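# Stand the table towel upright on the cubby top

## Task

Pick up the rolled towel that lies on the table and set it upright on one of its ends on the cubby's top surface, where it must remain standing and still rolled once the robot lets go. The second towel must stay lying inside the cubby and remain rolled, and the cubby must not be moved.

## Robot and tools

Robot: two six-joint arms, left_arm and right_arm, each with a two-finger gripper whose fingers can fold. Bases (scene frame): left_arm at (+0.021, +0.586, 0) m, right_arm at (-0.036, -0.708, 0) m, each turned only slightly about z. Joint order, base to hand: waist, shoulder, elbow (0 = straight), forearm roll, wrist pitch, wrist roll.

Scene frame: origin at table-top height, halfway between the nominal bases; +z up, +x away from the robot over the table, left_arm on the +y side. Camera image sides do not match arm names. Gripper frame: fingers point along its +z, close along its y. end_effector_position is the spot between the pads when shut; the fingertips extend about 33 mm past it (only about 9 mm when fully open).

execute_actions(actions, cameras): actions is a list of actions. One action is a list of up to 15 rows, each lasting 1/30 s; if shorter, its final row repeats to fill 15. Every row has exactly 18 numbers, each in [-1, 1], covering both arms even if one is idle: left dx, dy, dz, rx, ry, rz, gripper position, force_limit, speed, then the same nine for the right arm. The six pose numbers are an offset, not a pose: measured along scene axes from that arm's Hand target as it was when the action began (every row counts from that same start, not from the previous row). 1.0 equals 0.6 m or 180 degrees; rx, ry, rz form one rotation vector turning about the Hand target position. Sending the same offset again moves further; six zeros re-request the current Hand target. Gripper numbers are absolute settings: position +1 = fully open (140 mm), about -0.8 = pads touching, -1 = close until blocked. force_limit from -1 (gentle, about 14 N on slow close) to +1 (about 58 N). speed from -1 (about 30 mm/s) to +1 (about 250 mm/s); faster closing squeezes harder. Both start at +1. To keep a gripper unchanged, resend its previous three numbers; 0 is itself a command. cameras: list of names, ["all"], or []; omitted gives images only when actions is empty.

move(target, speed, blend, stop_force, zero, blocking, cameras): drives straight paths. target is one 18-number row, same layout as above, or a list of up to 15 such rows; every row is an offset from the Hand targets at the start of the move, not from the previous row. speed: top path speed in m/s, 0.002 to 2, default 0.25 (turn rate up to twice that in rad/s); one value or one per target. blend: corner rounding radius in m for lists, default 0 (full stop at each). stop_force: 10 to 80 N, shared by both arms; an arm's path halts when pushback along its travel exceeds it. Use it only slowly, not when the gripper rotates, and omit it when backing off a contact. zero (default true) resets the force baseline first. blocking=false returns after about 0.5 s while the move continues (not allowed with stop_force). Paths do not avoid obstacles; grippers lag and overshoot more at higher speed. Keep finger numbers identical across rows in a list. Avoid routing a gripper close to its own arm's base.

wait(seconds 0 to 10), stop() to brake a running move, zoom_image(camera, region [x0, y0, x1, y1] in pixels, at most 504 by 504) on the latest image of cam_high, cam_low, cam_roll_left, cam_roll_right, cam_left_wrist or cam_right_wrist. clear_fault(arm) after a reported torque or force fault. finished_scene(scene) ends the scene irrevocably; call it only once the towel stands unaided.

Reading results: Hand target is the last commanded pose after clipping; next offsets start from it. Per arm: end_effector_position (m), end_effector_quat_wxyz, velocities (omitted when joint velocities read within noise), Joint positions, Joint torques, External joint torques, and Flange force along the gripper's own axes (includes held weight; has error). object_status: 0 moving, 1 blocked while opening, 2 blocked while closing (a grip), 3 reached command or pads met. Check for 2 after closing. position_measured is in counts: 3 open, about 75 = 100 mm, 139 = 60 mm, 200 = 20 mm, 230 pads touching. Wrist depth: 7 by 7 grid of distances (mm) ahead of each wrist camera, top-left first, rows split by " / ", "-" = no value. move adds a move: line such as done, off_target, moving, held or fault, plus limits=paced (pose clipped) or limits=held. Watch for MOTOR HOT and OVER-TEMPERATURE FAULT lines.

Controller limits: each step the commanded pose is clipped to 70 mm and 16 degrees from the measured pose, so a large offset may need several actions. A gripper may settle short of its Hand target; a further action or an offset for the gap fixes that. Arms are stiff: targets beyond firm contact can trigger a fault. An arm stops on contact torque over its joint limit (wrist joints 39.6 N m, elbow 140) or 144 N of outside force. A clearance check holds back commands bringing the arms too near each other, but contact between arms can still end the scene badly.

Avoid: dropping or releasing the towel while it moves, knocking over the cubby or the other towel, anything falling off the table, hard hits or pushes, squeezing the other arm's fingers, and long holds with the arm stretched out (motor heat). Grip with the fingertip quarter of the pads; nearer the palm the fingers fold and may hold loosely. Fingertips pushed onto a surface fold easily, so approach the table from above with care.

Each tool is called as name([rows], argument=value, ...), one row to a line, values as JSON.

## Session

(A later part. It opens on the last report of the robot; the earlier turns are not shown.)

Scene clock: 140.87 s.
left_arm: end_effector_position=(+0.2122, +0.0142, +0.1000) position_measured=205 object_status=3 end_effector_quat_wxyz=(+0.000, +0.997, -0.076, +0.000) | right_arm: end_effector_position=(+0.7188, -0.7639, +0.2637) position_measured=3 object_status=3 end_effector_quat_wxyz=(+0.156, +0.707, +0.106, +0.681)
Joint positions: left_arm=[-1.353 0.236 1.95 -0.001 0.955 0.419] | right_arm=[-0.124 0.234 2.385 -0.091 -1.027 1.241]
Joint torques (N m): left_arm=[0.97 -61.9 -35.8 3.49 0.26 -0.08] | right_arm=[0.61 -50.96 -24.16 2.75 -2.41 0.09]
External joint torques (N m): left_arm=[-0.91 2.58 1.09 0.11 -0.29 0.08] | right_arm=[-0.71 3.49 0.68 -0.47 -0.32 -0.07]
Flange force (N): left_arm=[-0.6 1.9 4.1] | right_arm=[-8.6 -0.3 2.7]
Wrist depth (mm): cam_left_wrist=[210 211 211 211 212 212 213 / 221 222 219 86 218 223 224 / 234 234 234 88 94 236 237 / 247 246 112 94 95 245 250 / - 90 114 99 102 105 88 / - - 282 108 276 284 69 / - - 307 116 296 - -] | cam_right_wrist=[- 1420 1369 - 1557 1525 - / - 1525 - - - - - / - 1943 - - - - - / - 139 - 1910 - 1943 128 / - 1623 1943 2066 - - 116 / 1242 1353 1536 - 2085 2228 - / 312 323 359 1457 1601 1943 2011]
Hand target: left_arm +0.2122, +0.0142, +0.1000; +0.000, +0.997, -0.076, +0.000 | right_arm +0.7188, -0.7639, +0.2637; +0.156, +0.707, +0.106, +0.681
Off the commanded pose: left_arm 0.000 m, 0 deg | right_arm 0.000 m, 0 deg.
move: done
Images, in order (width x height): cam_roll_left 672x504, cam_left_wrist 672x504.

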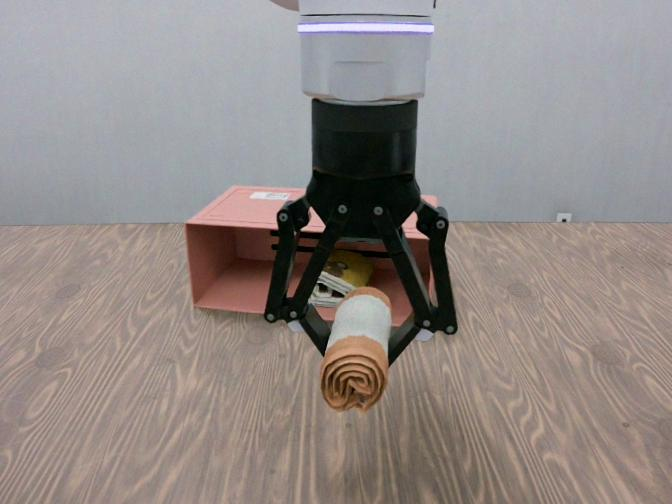

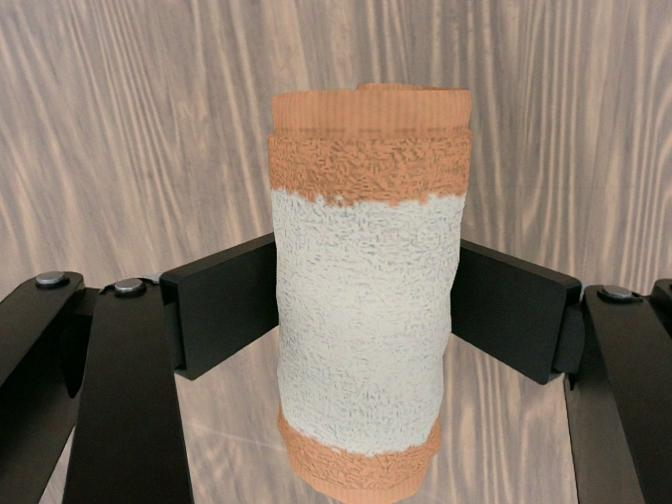

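move([
  [0.196, 0.043, 0.333, -0.0748, -0.4944, 0, -0.6, -0.5, -0.3, 0, 0, 0, 0, 0, 0, 1, 1, 1],
  [0.5547, 0.0813, 0.2083, -0.0748, -0.4944, 0, -0.6, -0.5, -0.3, 0, 0, 0, 0, 0, 0, 1, 1, 1],
], speed=[0.3, 0.2], blend=[0.04, 0], cameras=["all"])

Scene clock: 156.60 s.
left_arm: end_effector_position=(+0.5450, +0.0630, +0.2250) position_measured=205 object_status=3 end_effector_quat_wxyz=(+0.053, +0.705, -0.054, +0.705) | right_arm: end_effector_position=(+0.7188, -0.7639, +0.2637) position_measured=3 object_status=3 end_effector_quat_wxyz=(+0.156, +0.707, +0.106, +0.681)
Joint positions: left_arm=[-1.295 0.415 2.242 1.998 1.355 -1.131] | right_arm=[-0.124 0.234 2.385 -0.091 -1.027 1.241]
Joint torques (N m): left_arm=[1.16 -69.43 -25.11 0.16 2.79 -0.05] | right_arm=[0.29 -51.25 -23.98 2.7 -2.47 0.11]
External joint torques (N m): left_arm=[-1.09 2.53 0.57 0.15 -0.26 0.05] | right_arm=[-0.31 3.72 0.51 -0.42 -0.26 -0.09]
Flange force (N): left_arm=[-4.5 2.0 -0.7] | right_arm=[-8.4 -1.4 3.4]
Wrist depth (mm): cam_left_wrist=[- - 1920 - 1968 - - / - - - 85 - 1951 - / - - - 88 - - 1859 / - - 108 93 96 110 - / - 90 114 98 102 105 89 / - - 223 107 112 217 69 / - - 188 116 123 191 -] | cam_right_wrist=[- 1557 - 1495 1722 1696 - / - - - - - 1735 1748 / - - - - - 1578 - / 1776 139 1709 - 1976 - 128 / - 1495 1910 1910 - - 116 / - 1420 1612 1790 2029 2207 - / 308 325 362 1485 1623 1959 1994]
Hand target: left_arm +0.5451, +0.0630, +0.2250; +0.053, +0.705, -0.054, +0.705 | right_arm +0.7188, -0.7639, +0.2637; +0.156, +0.707, +0.106, +0.681
Off the commanded pose: left_arm 0.000 m, 0 deg | right_arm 0.000 m, 0 deg.
move: done

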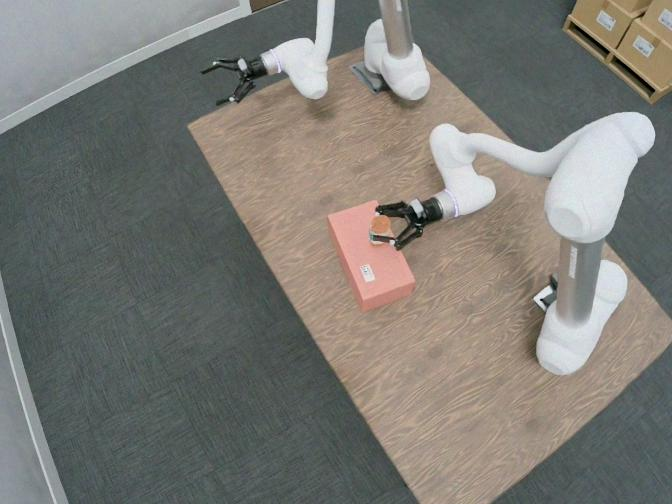

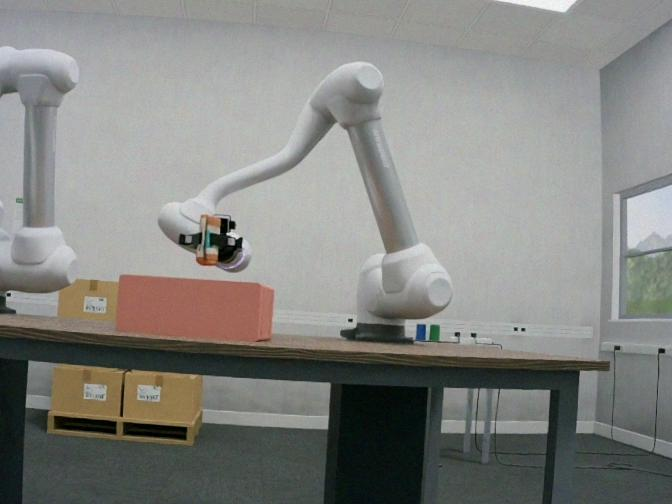

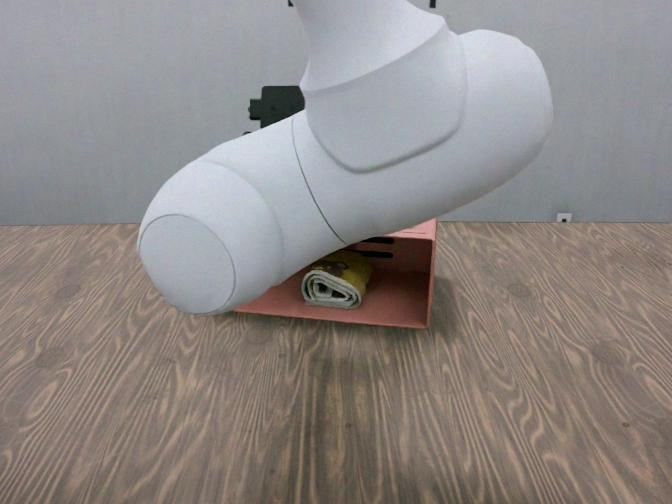

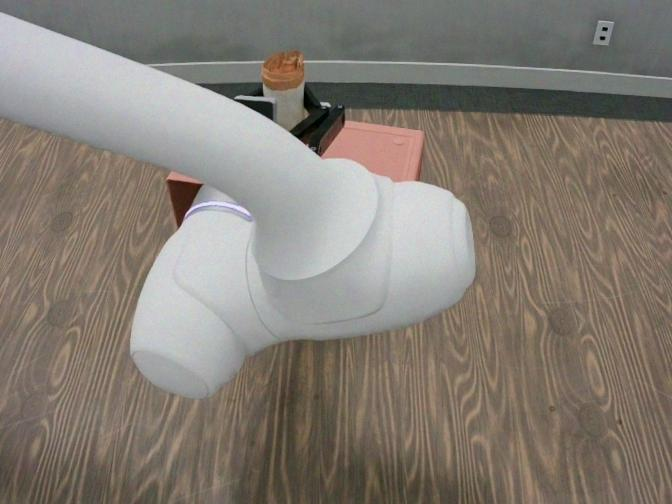

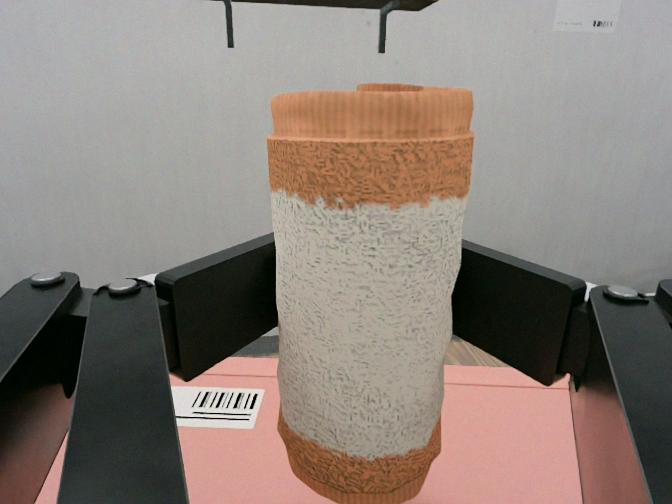

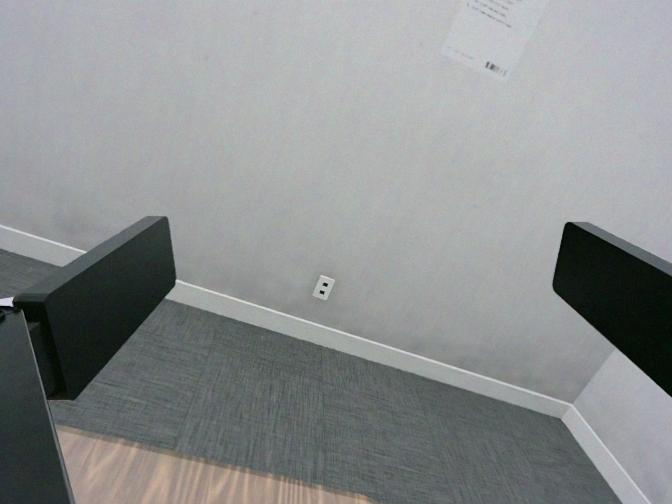

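move([
  [0, 0, -0.0417, 0, 0, 0, -0.6, -0.5, -0.3, 0, 0, 0, 0, 0, 0, 1, 1, 1],
  [0, 0, -0.0917, 0, 0, 0, -0.6, -0.5, -0.3, 0, 0, 0, 0, 0, 0, 1, 1, 1],
], speed=[0.08, 0.02], stop_force=10, cameras=["cam_low", "cam_roll_right", "cam_high", "cam_left_wrist"])

Scene clock: 163.43 s.
left_arm: end_effector_position=(+0.5451, +0.0630, +0.1809) position_measured=205 object_status=3 end_effector_quat_wxyz=(+0.053, +0.705, -0.054, +0.705) | right_arm: end_effector_position=(+0.7188, -0.7639, +0.2637) position_measured=3 object_status=3 end_effector_quat_wxyz=(+0.156, +0.707, +0.106, +0.681)
Joint positions: left_arm=[-1.295 0.498 2.25 2.015 1.393 -1.215] | right_arm=[-0.124 0.234 2.385 -0.091 -1.027 1.241]
Joint torques (N m): left_arm=[0.03 -68.25 -17.37 -1.11 0.18 -0.14] | right_arm=[0.98 -50.84 -24.1 2.75 -2.42 0.06]
External joint torques (N m): left_arm=[-0.1 -2.94 -3.88 1.35 2.44 0.14] | right_arm=[-0.82 3.09 0.63 -0.49 -0.31 -0.04]
Flange force (N): left_arm=[3.7 2.9 2.5] | right_arm=[-8.0 0.4 2.2]
Wrist depth (mm): cam_left_wrist=[1723 1749 1802 1762 1904 - - / - 1859 - 89 93 - - / 1249 2127 - 94 92 - 2409 / - - 111 96 97 106 2292 / - 84 113 99 102 105 88 / - - 157 106 152 153 66 / - - 133 114 125 135 -] | cam_right_wrist=[- - - - 1612 1659 1485 / - - - - 1894 - - / - - - - - 1790 - / 1910 - - - - - 129 / - 1684 1994 1804 - - 116 / 1256 1420 1601 1818 2296 2207 2228 / 309 326 1306 1448 1671 1684 1926]
Hand target: left_arm +0.5451, +0.0630, +0.1809; +0.053, +0.705, -0.054, +0.705 (not the last commanded pose) | right_arm +0.7188, -0.7639, +0.2637; +0.156, +0.707, +0.106, +0.681
Off the commanded pose: left_arm 0.011 m, 0 deg | right_arm 0.000 m, 0 deg.
move: contact (left_arm); path passed 1 of 2 targets
Images, in order (width x height): cam_high 672x504, cam_low 672x504, cam_roll_right 672x504, cam_left_wrist 672x504.

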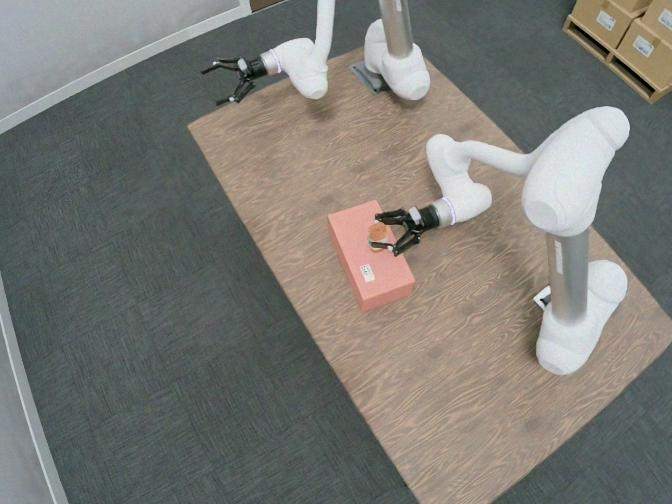

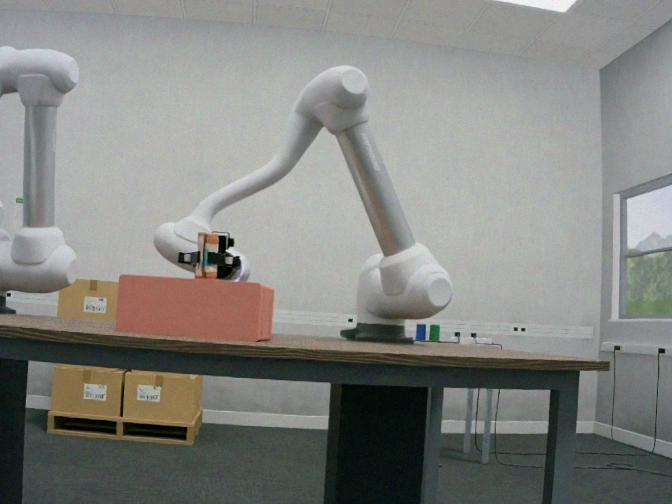

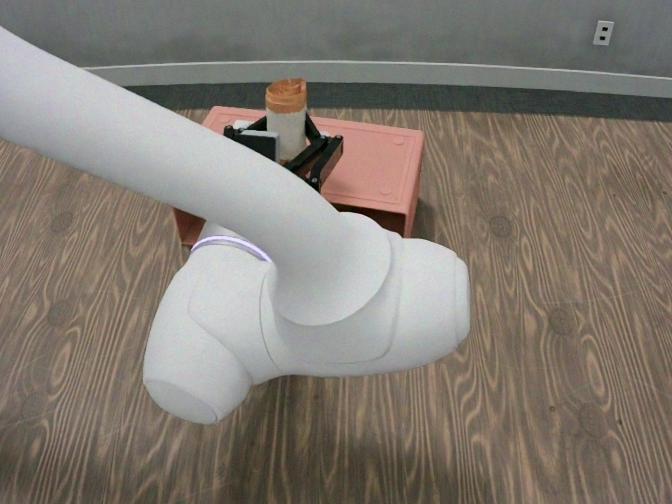

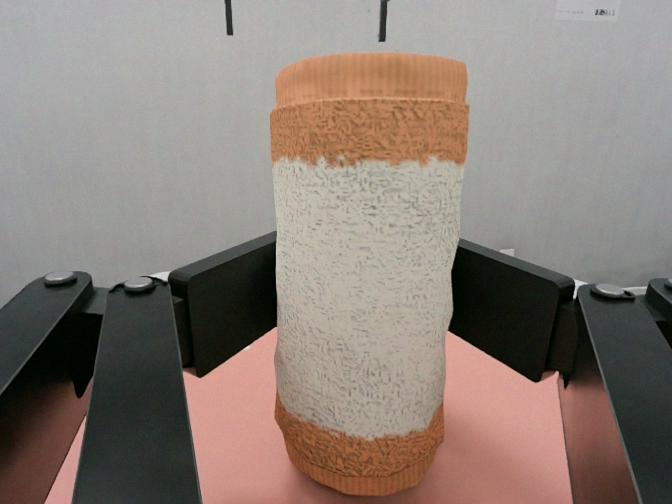

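zoom_image(camera="cam_low", region=[150, 200, 290, 300])

zoom_image(camera="cam_roll_right", region=[200, 60, 370, 190])

Scaled by 3.600.

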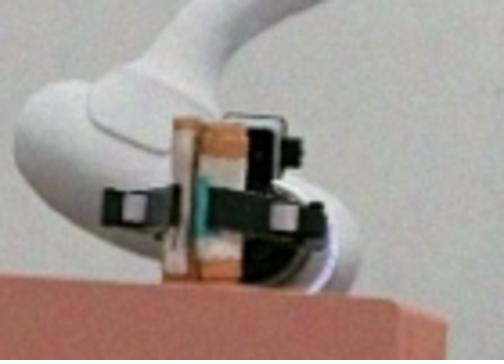

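Scaled by 2.965.

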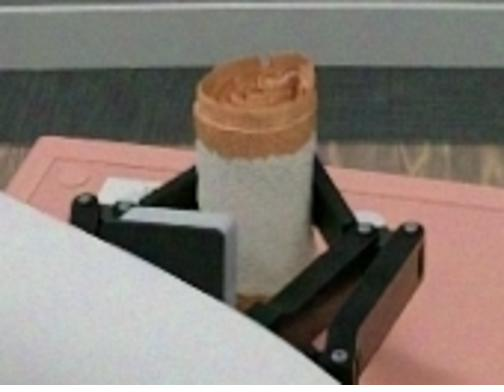

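move([
  [0, 0, 0.004, 0, 0, 0, -0.6, -0.5, -0.3, 0, 0, 0, 0, 0, 0, 1, 1, 1],
  [0, 0, 0.004, 0, 0, 0, 0.7, -0.5, -0.85, 0, 0, 0, 0, 0, 0, 1, 1, 1],
], speed=0.02, cameras=["cam_low", "cam_roll_right", "cam_high", "cam_left_wrist"])

Scene clock: 172.23 s.
left_arm: end_effector_position=(+0.5451, +0.0630, +0.1833) position_measured=41 object_status=0 end_effector_quat_wxyz=(+0.053, +0.705, -0.054, +0.705) | right_arm: end_effector_position=(+0.7188, -0.7639, +0.2637) position_measured=3 object_status=3 end_effector_quat_wxyz=(+0.156, +0.707, +0.106, +0.681)
Joint positions: left_arm=[-1.295 0.493 2.25 2.014 1.391 -1.211] | right_arm=[-0.124 0.234 2.385 -0.091 -1.027 1.241]
Joint torques (N m): left_arm=[1 -74.05 -21.93 -0.02 2.79 -0.01] | right_arm=[0.47 -51.05 -24.02 2.73 -2.44 0.08]
External joint torques (N m): left_arm=[-1.15 3.09 0.46 0.27 -0.2 0.01] | right_arm=[-0.43 3.28 0.52 -0.46 -0.3 -0.06]
Flange force (N): left_arm=[-5.8 2.2 -0.6] | right_arm=[-7.9 -0.7 2.8]
Wrist depth (mm): cam_left_wrist=[1723 1711 1968 - - - - / - 1775 - 93 95 2018 - / - 2071 - 99 95 - - / 1920 127 - 102 103 143 - / - 110 196 110 117 201 98 / - 167 161 116 119 172 157 / - 135 136 128 129 138 133] | cam_right_wrist=[1476 - - - 2048 1525 - / - - - - - - - / - - - - - - - / - - 1959 - - - 129 / - 1671 1910 2085 2738 - 116 / 1263 1314 1696 1790 2085 2583 - / 310 325 357 1466 1635 1878 1943]
Hand target: left_arm +0.5451, +0.0630, +0.1833; +0.053, +0.705, -0.054, +0.705 | right_arm +0.7188, -0.7639, +0.2637; +0.156, +0.707, +0.106, +0.681
Off the commanded pose: left_arm 0.000 m, 0 deg | right_arm 0.000 m, 0 deg.
move: done
Images, in order (width x height): cam_high 672x504, cam_low 672x504, cam_roll_right 672x504, cam_left_wrist 672x504.

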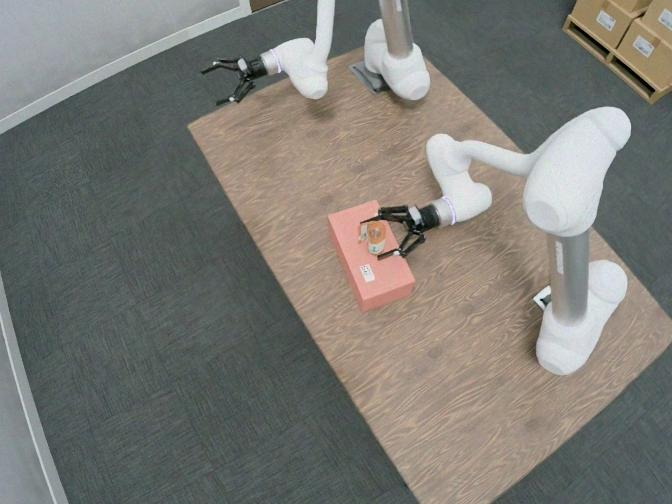

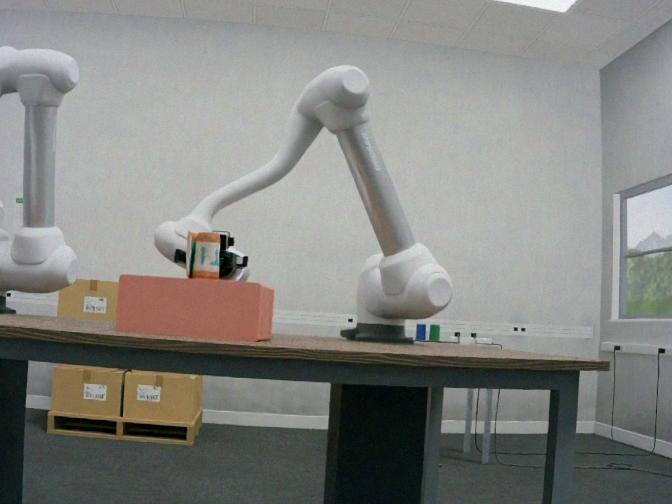

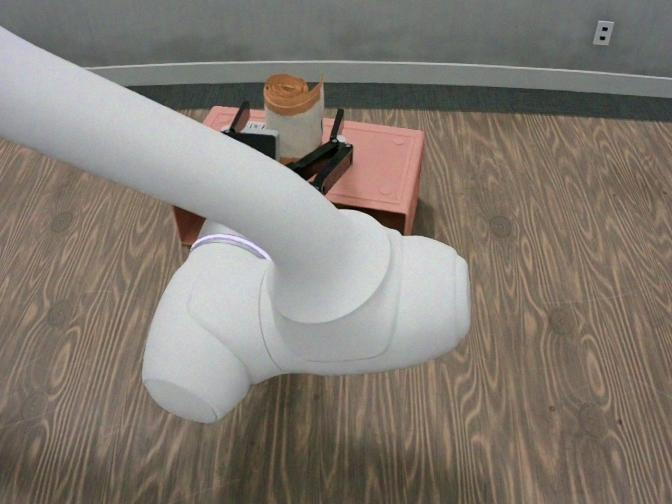

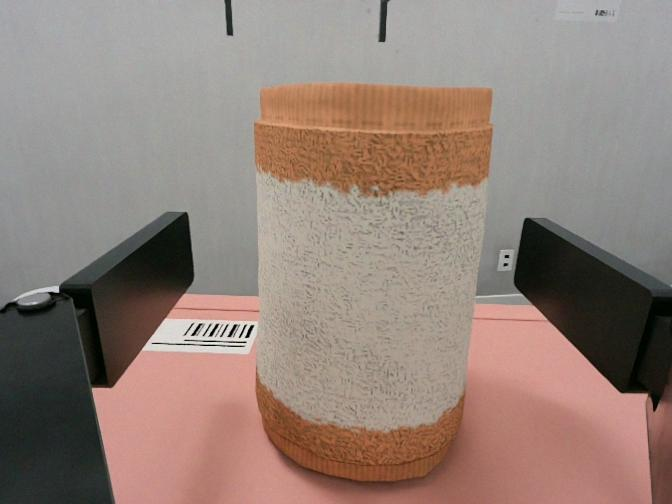

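zoom_image(camera="cam_roll_right", region=[200, 60, 370, 190])

zoom_image(camera="cam_low", region=[150, 200, 290, 300])

zoom_image(camera="cam_high", region=[310, 180, 450, 300])

Scaled by 2.965.

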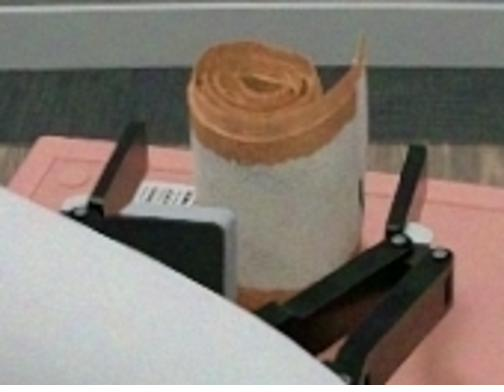

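Scaled by 3.600.

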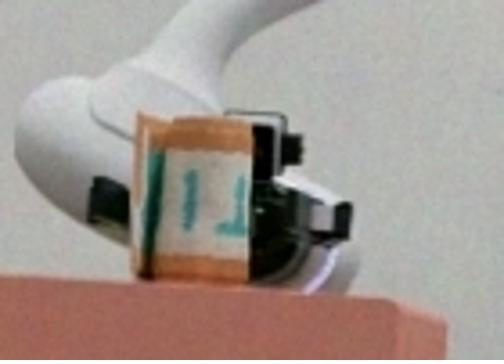

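Scaled by 3.600.

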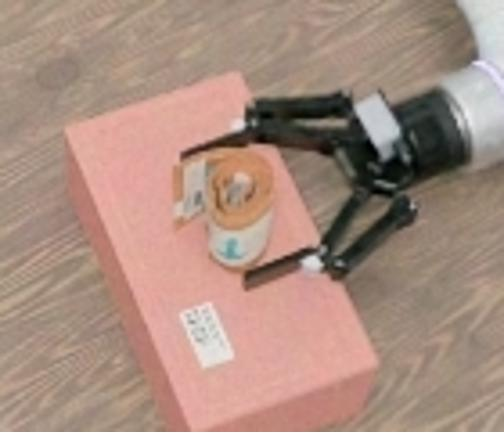

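wait(seconds=0.1, cameras=["cam_high", "cam_low", "cam_roll_right"])

zoom_image(camera="cam_high", region=[340, 200, 410, 260])

zoom_image(camera="cam_roll_right", region=[200, 60, 370, 190])

Scene clock: 179.23 s.
left_arm: end_effector_position=(+0.5451, +0.0630, +0.1833) position_measured=41 object_status=3 end_effector_quat_wxyz=(+0.053, +0.705, -0.054, +0.705) | right_arm: end_effector_position=(+0.7188, -0.7639, +0.2637) position_measured=3 object_status=3 end_effector_quat_wxyz=(+0.156, +0.707, +0.106, +0.681)
Joint positions: left_arm=[-1.295 0.493 2.25 2.014 1.391 -1.211] | right_arm=[-0.124 0.234 2.385 -0.091 -1.027 1.241]
Joint torques (N m): left_arm=[0.93 -74.75 -21.98 -0.03 2.81 -0.19] | right_arm=[0.9 -51.07 -24.08 2.69 -2.45 0.09]
External joint torques (N m): left_arm=[-0.81 3.8 0.61 0.24 -0.22 0.19] | right_arm=[-0.85 3.27 0.6 -0.42 -0.28 -0.08]
Flange force (N): left_arm=[-6.9 2.4 0.2] | right_arm=[-8.2 0.1 2.6]
Wrist depth (mm): cam_left_wrist=[- - 1816 - - - - / - - 1816 93 95 2071 - / - - - 100 95 - - / 1951 127 - 101 - 143 - / - 118 199 110 117 202 98 / - 168 161 116 119 172 158 / - 135 136 128 129 138 134] | cam_right_wrist=[- - - - 1567 - - / - - - - - - 1659 / - 1863 - - 2165 1696 - / - 139 - 2296 - - 129 / - 1623 1894 1959 - - 116 / 1263 1403 1557 1848 2104 2392 - / 310 326 1329 1476 1623 2066 2029]
Hand target: left_arm +0.5451, +0.0630, +0.1833; +0.053, +0.705, -0.054, +0.705 | right_arm +0.7188, -0.7639, +0.2637; +0.156, +0.707, +0.106, +0.681
Tool commands: left_gripper/position=+0.7 left_gripper/force_limit=-0.5 left_gripper/speed=-0.85 right_gripper/position=+1.0 right_gripper/force_limit=+1.0 right_gripper/speed=+1.0
Off the commanded pose: left_arm 0.000 m, 0 deg | right_arm 0.000 m, 0 deg.
wait: 0.10 s; at rest from the start
Images, in order (width x height): cam_high 672x504, cam_low 672x504, cam_roll_right 672x504.

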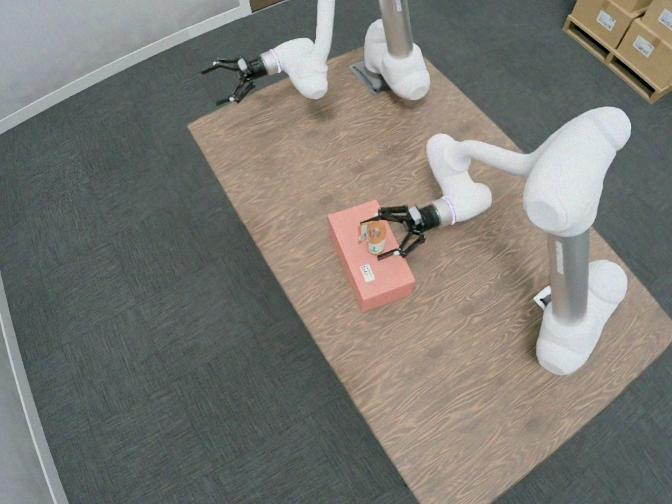

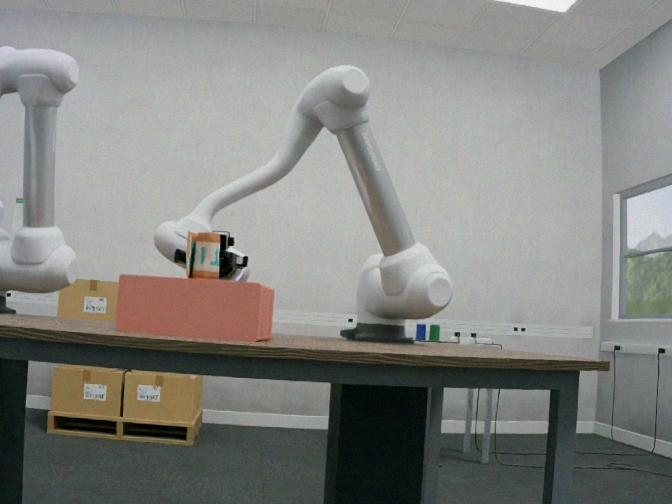

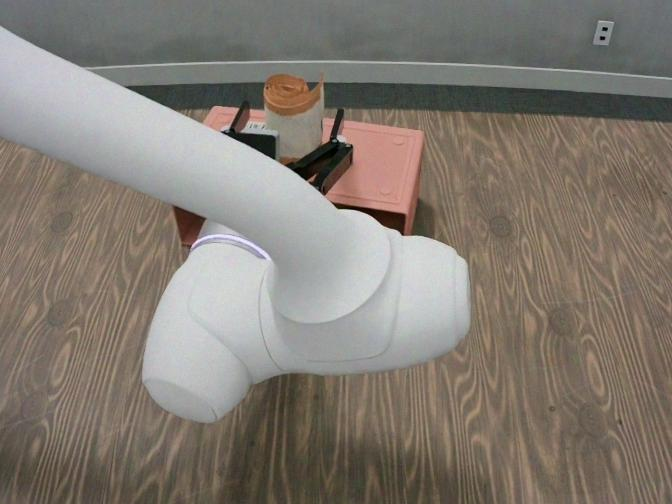

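Scaled by 7.200.

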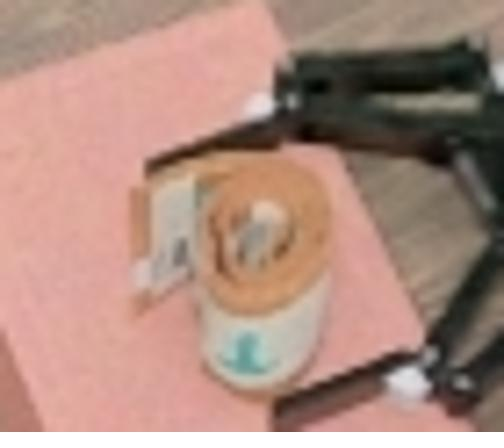

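Scaled by 2.965.

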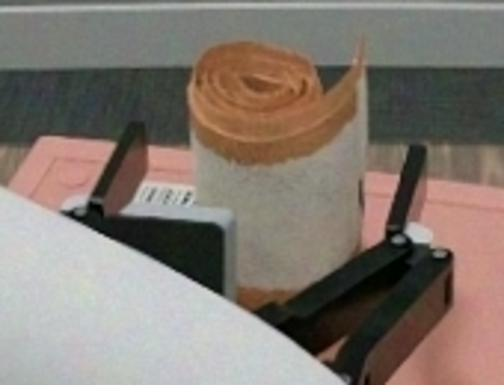

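move([
  [0, 0, 0, 0, 0, 0, 1, -0.5, 0, 0, 0, 0, 0, 0, 0, 1, 1, 1],
  [-0.2472, 0.0374, 0, 0, 0, 0, 1, -0.5, 0, 0, 0, 0, 0, 0, 0, 1, 1, 1],
  [-0.35, 0.15, 0.35, 0, 0.15, 0, 1, -0.5, 0, 0, 0, 0, 0, 0, 0, 1, 1, 1],
], speed=[0.1, 0.12, 0.3], blend=[0, 0.02, 0], cameras=["cam_high", "cam_low", "cam_roll_left", "cam_roll_right", "cam_left_wrist"])

Scene clock: 203.53 s.
left_arm: end_effector_position=(+0.3351, +0.1530, +0.3932) position_measured=3 object_status=3 end_effector_quat_wxyz=(+0.064, +0.850, -0.040, +0.521) | right_arm: end_effector_position=(+0.7188, -0.7639, +0.2637) position_measured=3 object_status=3 end_effector_quat_wxyz=(+0.156, +0.707, +0.106, +0.681)
Joint positions: left_arm=[-1.654 -0.218 2.184 1.176 1.283 -0.38] | right_arm=[-0.124 0.234 2.385 -0.091 -1.027 1.241]
Joint torques (N m): left_arm=[1.39 -19.77 -41.74 3.77 0.99 -0.04] | right_arm=[0.53 -51.12 -24.05 2.72 -2.43 0.02]
External joint torques (N m): left_arm=[-1.41 1.45 0.77 0.03 -0.25 0.04] | right_arm=[-0.46 3.37 0.57 -0.46 -0.3 0]
Flange force (N): left_arm=[-3.4 1.8 -1.4] | right_arm=[-8.1 -0.6 2.8]
Wrist depth (mm): cam_left_wrist=[- 1859 - - - 2338 1984 / - - - - 3234 - 2989 / 2207 2249 2207 2385 2485 2595 2623 / 673 153 660 - 455 752 137 / 109 565 562 460 470 475 113 / 494 516 524 529 534 550 544 / 456 461 468 479 486 500 509] | cam_right_wrist=[- - - - 1546 1476 - / - 1476 - 1386 1623 - 1790 / - - - 1671 1612 - 1894 / - 139 - - - - 129 / - 1505 1943 - - - 116 / 1249 1438 1546 1748 2048 2250 - / 310 327 1314 1457 1709 1878 2085]
Hand target: left_arm +0.3351, +0.1530, +0.3933; +0.064, +0.850, -0.040, +0.521 | right_arm +0.7188, -0.7639, +0.2637; +0.156, +0.707, +0.106, +0.681
Off the commanded pose: left_arm 0.000 m, 0 deg | right_arm 0.000 m, 0 deg.
move: done
Images, in order (width x height): cam_high 672x504, cam_low 672x504, cam_roll_left 672x504, cam_roll_right 672x504, cam_left_wrist 672x504.

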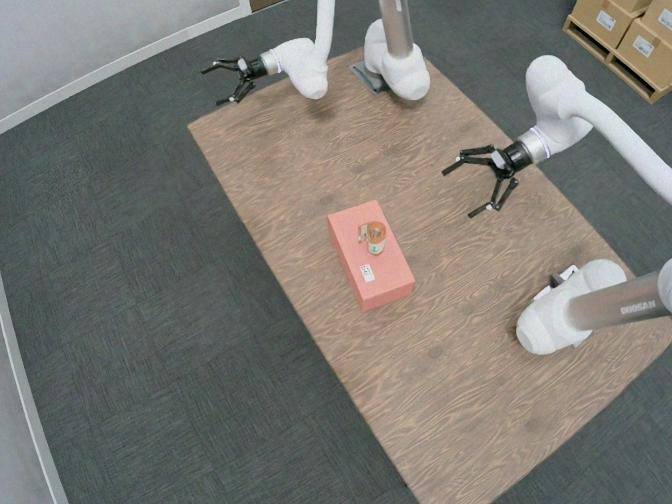

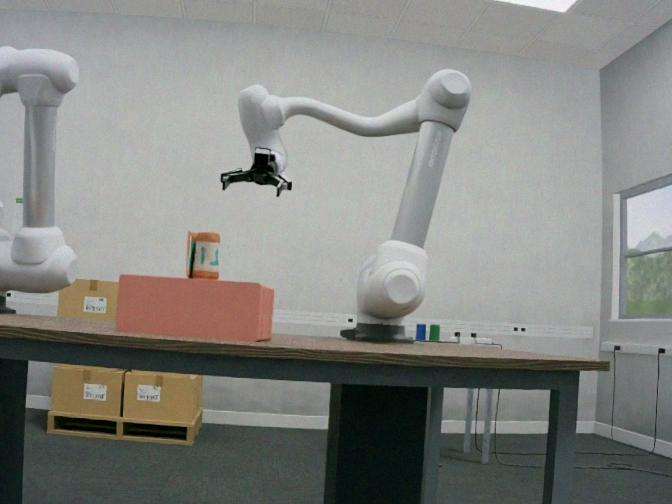

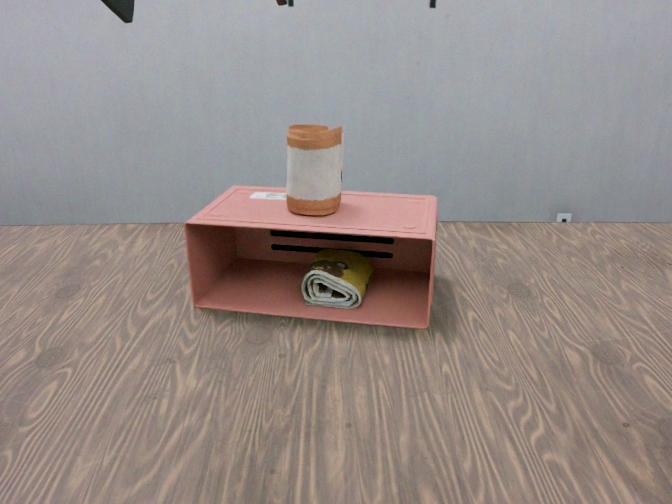

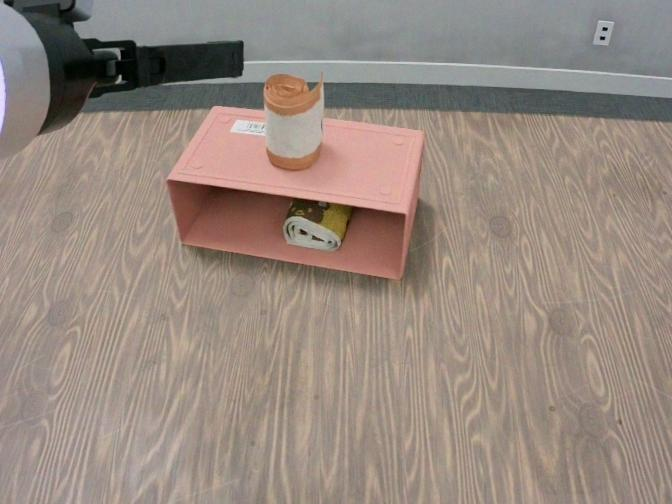

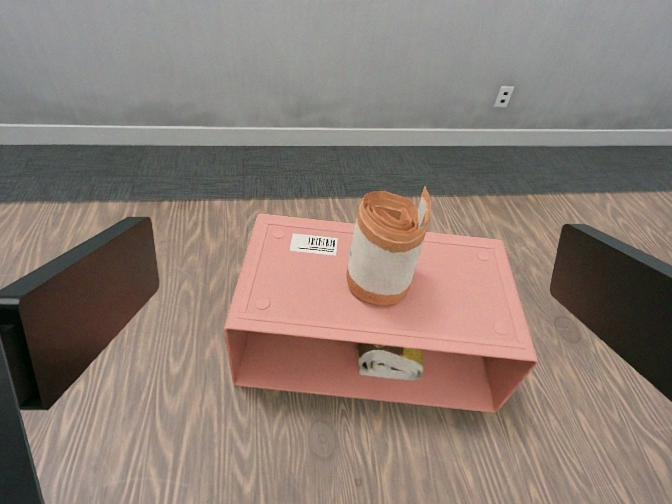

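zoom_image(camera="cam_left_wrist", region=[320, 170, 460, 320])

zoom_image(camera="cam_low", region=[160, 215, 250, 290])

zoom_image(camera="cam_roll_left", region=[270, 110, 370, 230])

Scaled by 3.360.

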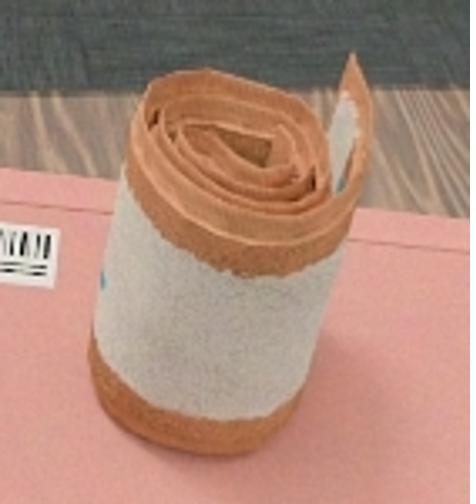

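Scaled by 5.600.

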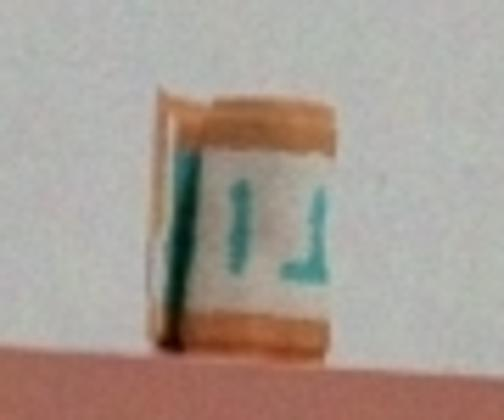

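Scaled by 4.200.

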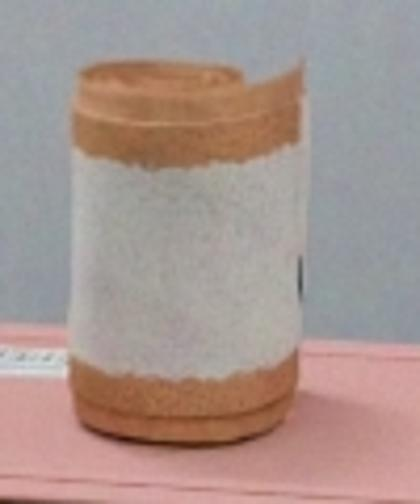

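move([
  [0.3298, -0.1467, -0.0555, -0.0969, 0.3492, 0.2502, 1, -0.8, -0.8, 0, 0, 0, 0, 0, 0, 1, 1, 1],
  [0.3298, -0.1467, -0.3538, -0.0969, 0.3492, 0.2502, 1, -0.8, -0.8, 0, 0, 0, 0, 0, 0, 1, 1, 1],
], speed=[0.3, 0.12], blend=[0, 0], cameras=["cam_high", "cam_low", "cam_roll_left", "cam_left_wrist"])

Scene clock: 233.93 s.
left_arm: end_effector_position=(+0.5330, +0.0649, +0.1810) position_measured=3 object_status=3 end_effector_quat_wxyz=(+0.000, +0.924, +0.383, +0.000) | right_arm: end_effector_position=(+0.7188, -0.7639, +0.2637) position_measured=3 object_status=3 end_effector_quat_wxyz=(+0.156, +0.707, +0.106, +0.681)
Joint positions: left_arm=[-0.89 0.355 1.62 -0.001 1.166 -0.055] | right_arm=[-0.124 0.234 2.385 -0.091 -1.027 1.241]
Joint torques (N m): left_arm=[1.39 -79.07 -39.52 3.98 0.25 -0.04] | right_arm=[0.35 -51.08 -23.95 2.7 -2.44 0.04]
External joint torques (N m): left_arm=[-1.25 3.56 0.53 0.07 -0.25 0.04] | right_arm=[-0.28 3.33 0.47 -0.43 -0.29 -0.03]
Flange force (N): left_arm=[-1.7 3.9 3.2] | right_arm=[-7.8 -1.1 2.9]
Wrist depth (mm): cam_left_wrist=[170 170 168 170 171 173 288 / 298 179 179 179 180 180 302 / 316 191 189 128 186 190 316 / 326 142 199 88 105 145 137 / 109 358 - - 108 - 107 / 386 381 - 99 96 103 97 / 408 408 413 103 249 419 411] | cam_right_wrist=[1361 - - - 1943 1623 - / 1345 - 1536 - - 1790 - / - 1696 - - - - - / 1848 139 - - - 2104 130 / - 1589 2029 2319 - - 116 / 1256 1394 1601 1804 1959 2207 - / 311 325 1284 1438 1635 2048 2250]
Hand target: left_arm +0.5330, +0.0650, +0.1810; +0.000, +0.924, +0.383, +0.000 | right_arm +0.7188, -0.7639, +0.2637; +0.156, +0.707, +0.106, +0.681
Off the commanded pose: left_arm 0.000 m, 0 deg | right_arm 0.000 m, 0 deg.
move: done
Images, in order (width x height): cam_high 672x504, cam_low 672x504, cam_roll_left 672x504, cam_left_wrist 672x504.

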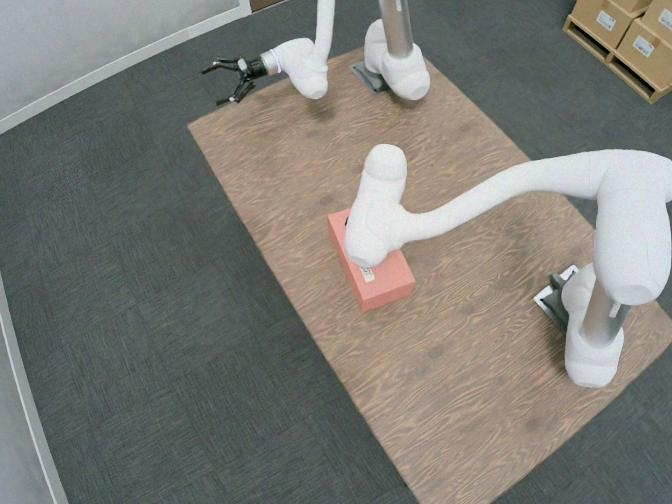

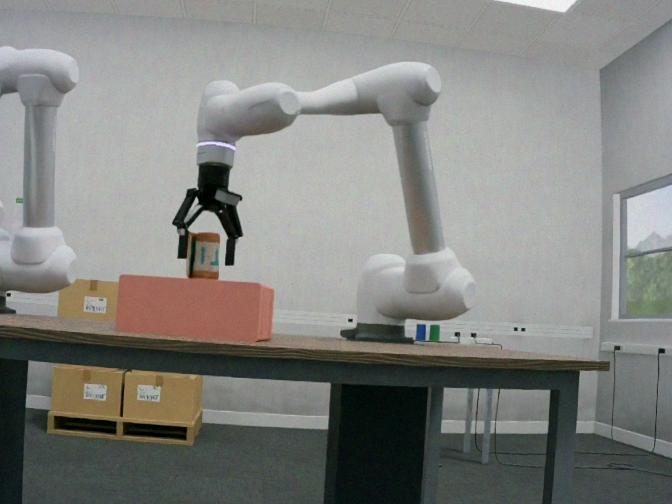

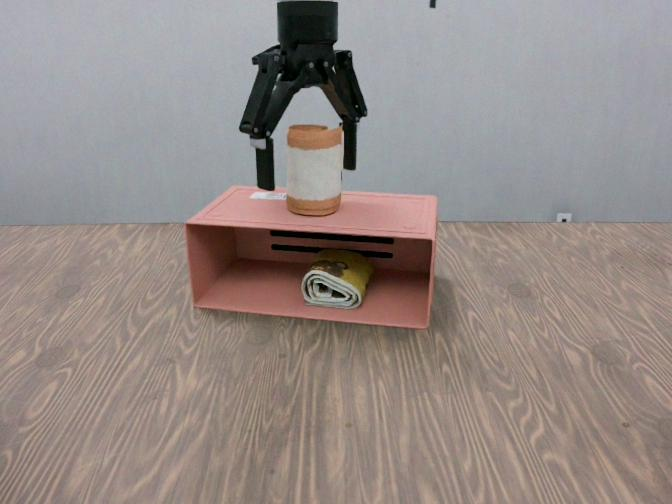

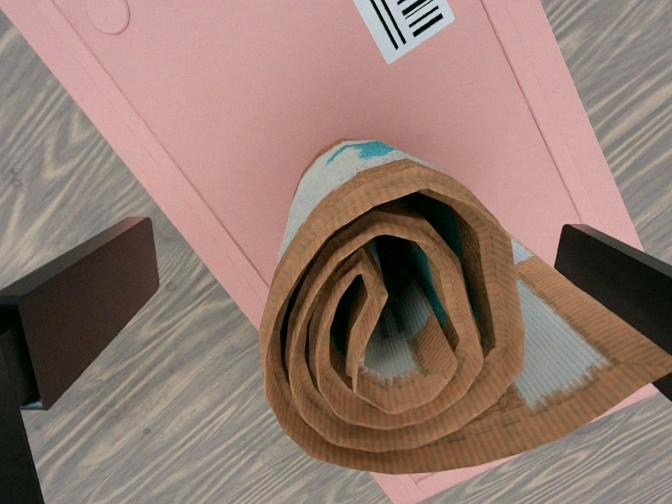

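move([
  [0.0047, -0.0047, 0, 0, 0, 0, 1, -0.8, -0.8, 0, 0, 0, 0, 0, 0, 1, 1, 1],
  [0.0047, -0.0047, 0, 0, 0, 0, -0.15, -0.8, -0.85, 0, 0, 0, 0, 0, 0, 1, 1, 1],
], speed=0.05, cameras=["cam_low", "cam_left_wrist"])

Scene clock: 244.03 s.
left_arm: end_effector_position=(+0.5358, +0.0622, +0.1810) position_measured=148 object_status=0 end_effector_quat_wxyz=(+0.000, +0.924, +0.383, +0.000) | right_arm: end_effector_position=(+0.7188, -0.7639, +0.2637) position_measured=3 object_status=3 end_effector_quat_wxyz=(+0.156, +0.707, +0.106, +0.681)
Joint positions: left_arm=[-0.889 0.361 1.612 -0.001 1.168 -0.055] | right_arm=[-0.124 0.234 2.385 -0.091 -1.027 1.241]
Joint torques (N m): left_arm=[0.52 -79.46 -39.72 4.06 0.31 -0.06] | right_arm=[0.4 -51.21 -24.02 2.69 -2.45 0.03]
External joint torques (N m): left_arm=[-0.61 3.29 0.69 -0.02 -0.31 0.06] | right_arm=[-0.37 3.59 0.56 -0.43 -0.27 -0.02]
Flange force (N): left_arm=[-0.8 3.2 3.3] | right_arm=[-8.3 -1.1 3.1]
Wrist depth (mm): cam_left_wrist=[169 170 168 170 171 174 288 / 303 179 179 180 179 180 303 / 317 191 188 86 186 190 316 / 335 332 125 - 86 200 331 / - 91 80 95 96 88 93 / - - - 101 100 - - / - - - 101 - - -] | cam_right_wrist=[- - - - 1589 1495 - / - - - - - 1848 - / - - - - - 1848 - / 1804 140 1894 1878 - 1790 128 / - 1612 1994 2470 - - 116 / - 1466 1589 1818 2104 2250 - / 310 325 361 1505 1578 1943 2085]
Hand target: left_arm +0.5358, +0.0622, +0.1810; +0.000, +0.924, +0.383, +0.000 | right_arm +0.7188, -0.7639, +0.2637; +0.156, +0.707, +0.106, +0.681
Off the commanded pose: left_arm 0.000 m, 0 deg | right_arm 0.000 m, 0 deg.
move: done
Images, in order (width x height): cam_low 672x504, cam_left_wrist 672x504.

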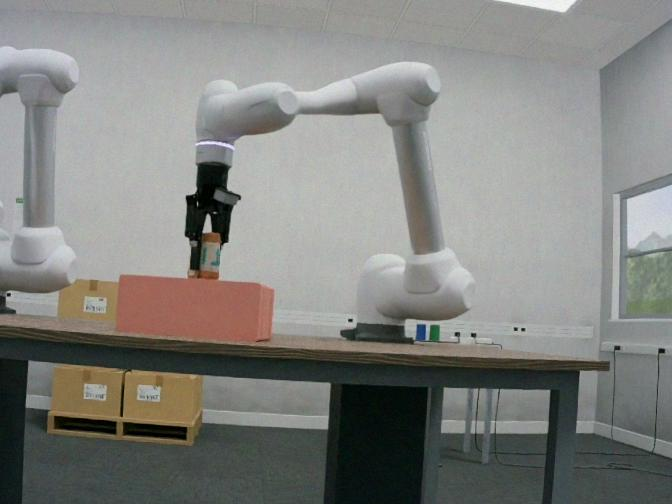

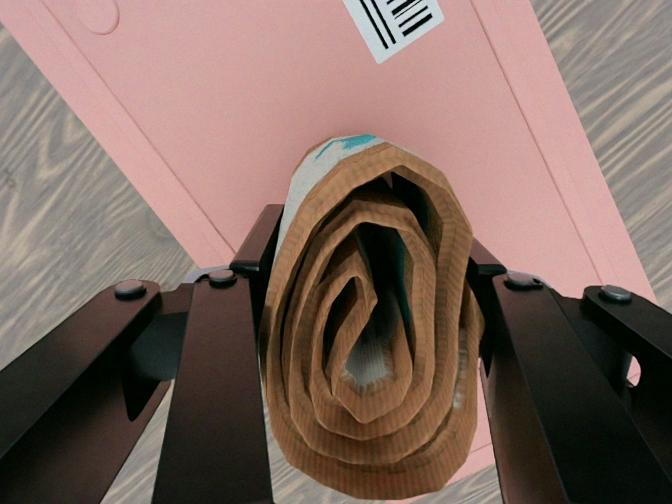

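move(target=[0, 0, 0, 0, 0, 0, 1, -0.8, -0.8, 0, 0, 0, 0, 0, 0, 1, 1, 1], speed=0.05, cameras=["cam_low", "cam_left_wrist"])

Scene clock: 251.23 s.
left_arm: end_effector_position=(+0.5358, +0.0622, +0.1810) position_measured=3 object_status=0 end_effector_quat_wxyz=(+0.000, +0.924, +0.383, +0.000) | right_arm: end_effector_position=(+0.7188, -0.7639, +0.2637) position_measured=3 object_status=3 end_effector_quat_wxyz=(+0.156, +0.707, +0.106, +0.681)
Joint positions: left_arm=[-0.889 0.361 1.612 -0.001 1.168 -0.055] | right_arm=[-0.124 0.234 2.385 -0.091 -1.027 1.241]
Joint torques (N m): left_arm=[0.76 -79.18 -39.74 3.97 0.4 -0.08] | right_arm=[0.55 -51.11 -24.06 2.76 -2.44 0.1]
External joint torques (N m): left_arm=[-0.67 3.08 0.7 0.08 -0.4 0.08] | right_arm=[-0.59 3.59 0.6 -0.49 -0.28 -0.08]
Flange force (N): left_arm=[-0.8 2.8 3.4] | right_arm=[-8.6 -0.5 3.0]
Wrist depth (mm): cam_left_wrist=[170 170 168 170 171 174 287 / 299 179 179 181 180 183 302 / 316 189 189 88 186 190 316 / 327 141 - 87 90 197 137 / 109 354 - 95 98 108 113 / 384 381 - 99 97 105 226 / 408 409 416 103 252 412 413] | cam_right_wrist=[- - - - 1833 1612 - / - - - - - - - / - - - - - 1776 - / - - 2144 2029 - - 129 / - 1671 1976 2011 - - 116 / 1242 1438 1557 1804 2104 2738 - / 310 325 1314 1420 1623 1894 -]
Hand target: left_arm +0.5358, +0.0622, +0.1810; +0.000, +0.924, +0.383, +0.000 | right_arm +0.7188, -0.7639, +0.2637; +0.156, +0.707, +0.106, +0.681
Off the commanded pose: left_arm 0.000 m, 0 deg | right_arm 0.000 m, 0 deg.
move: done
Images, in order (width x height): cam_low 672x504, cam_left_wrist 672x504.

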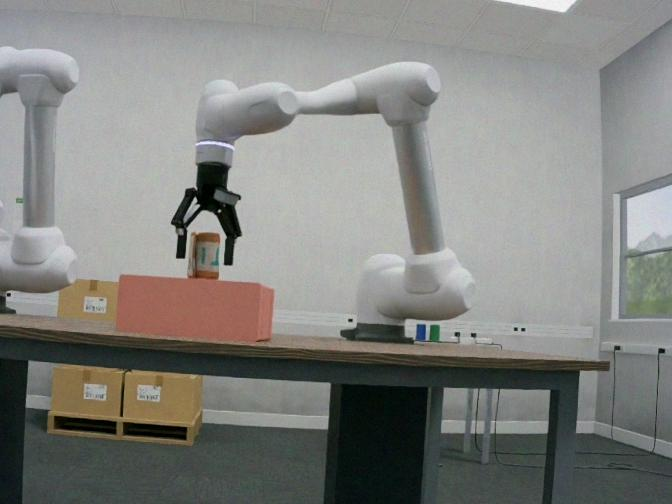

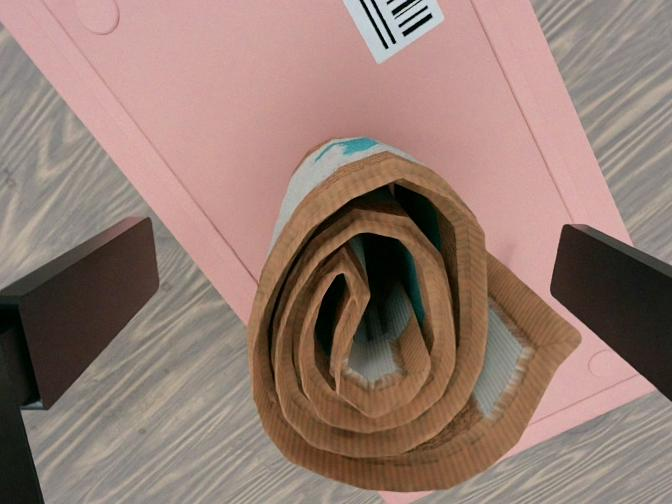

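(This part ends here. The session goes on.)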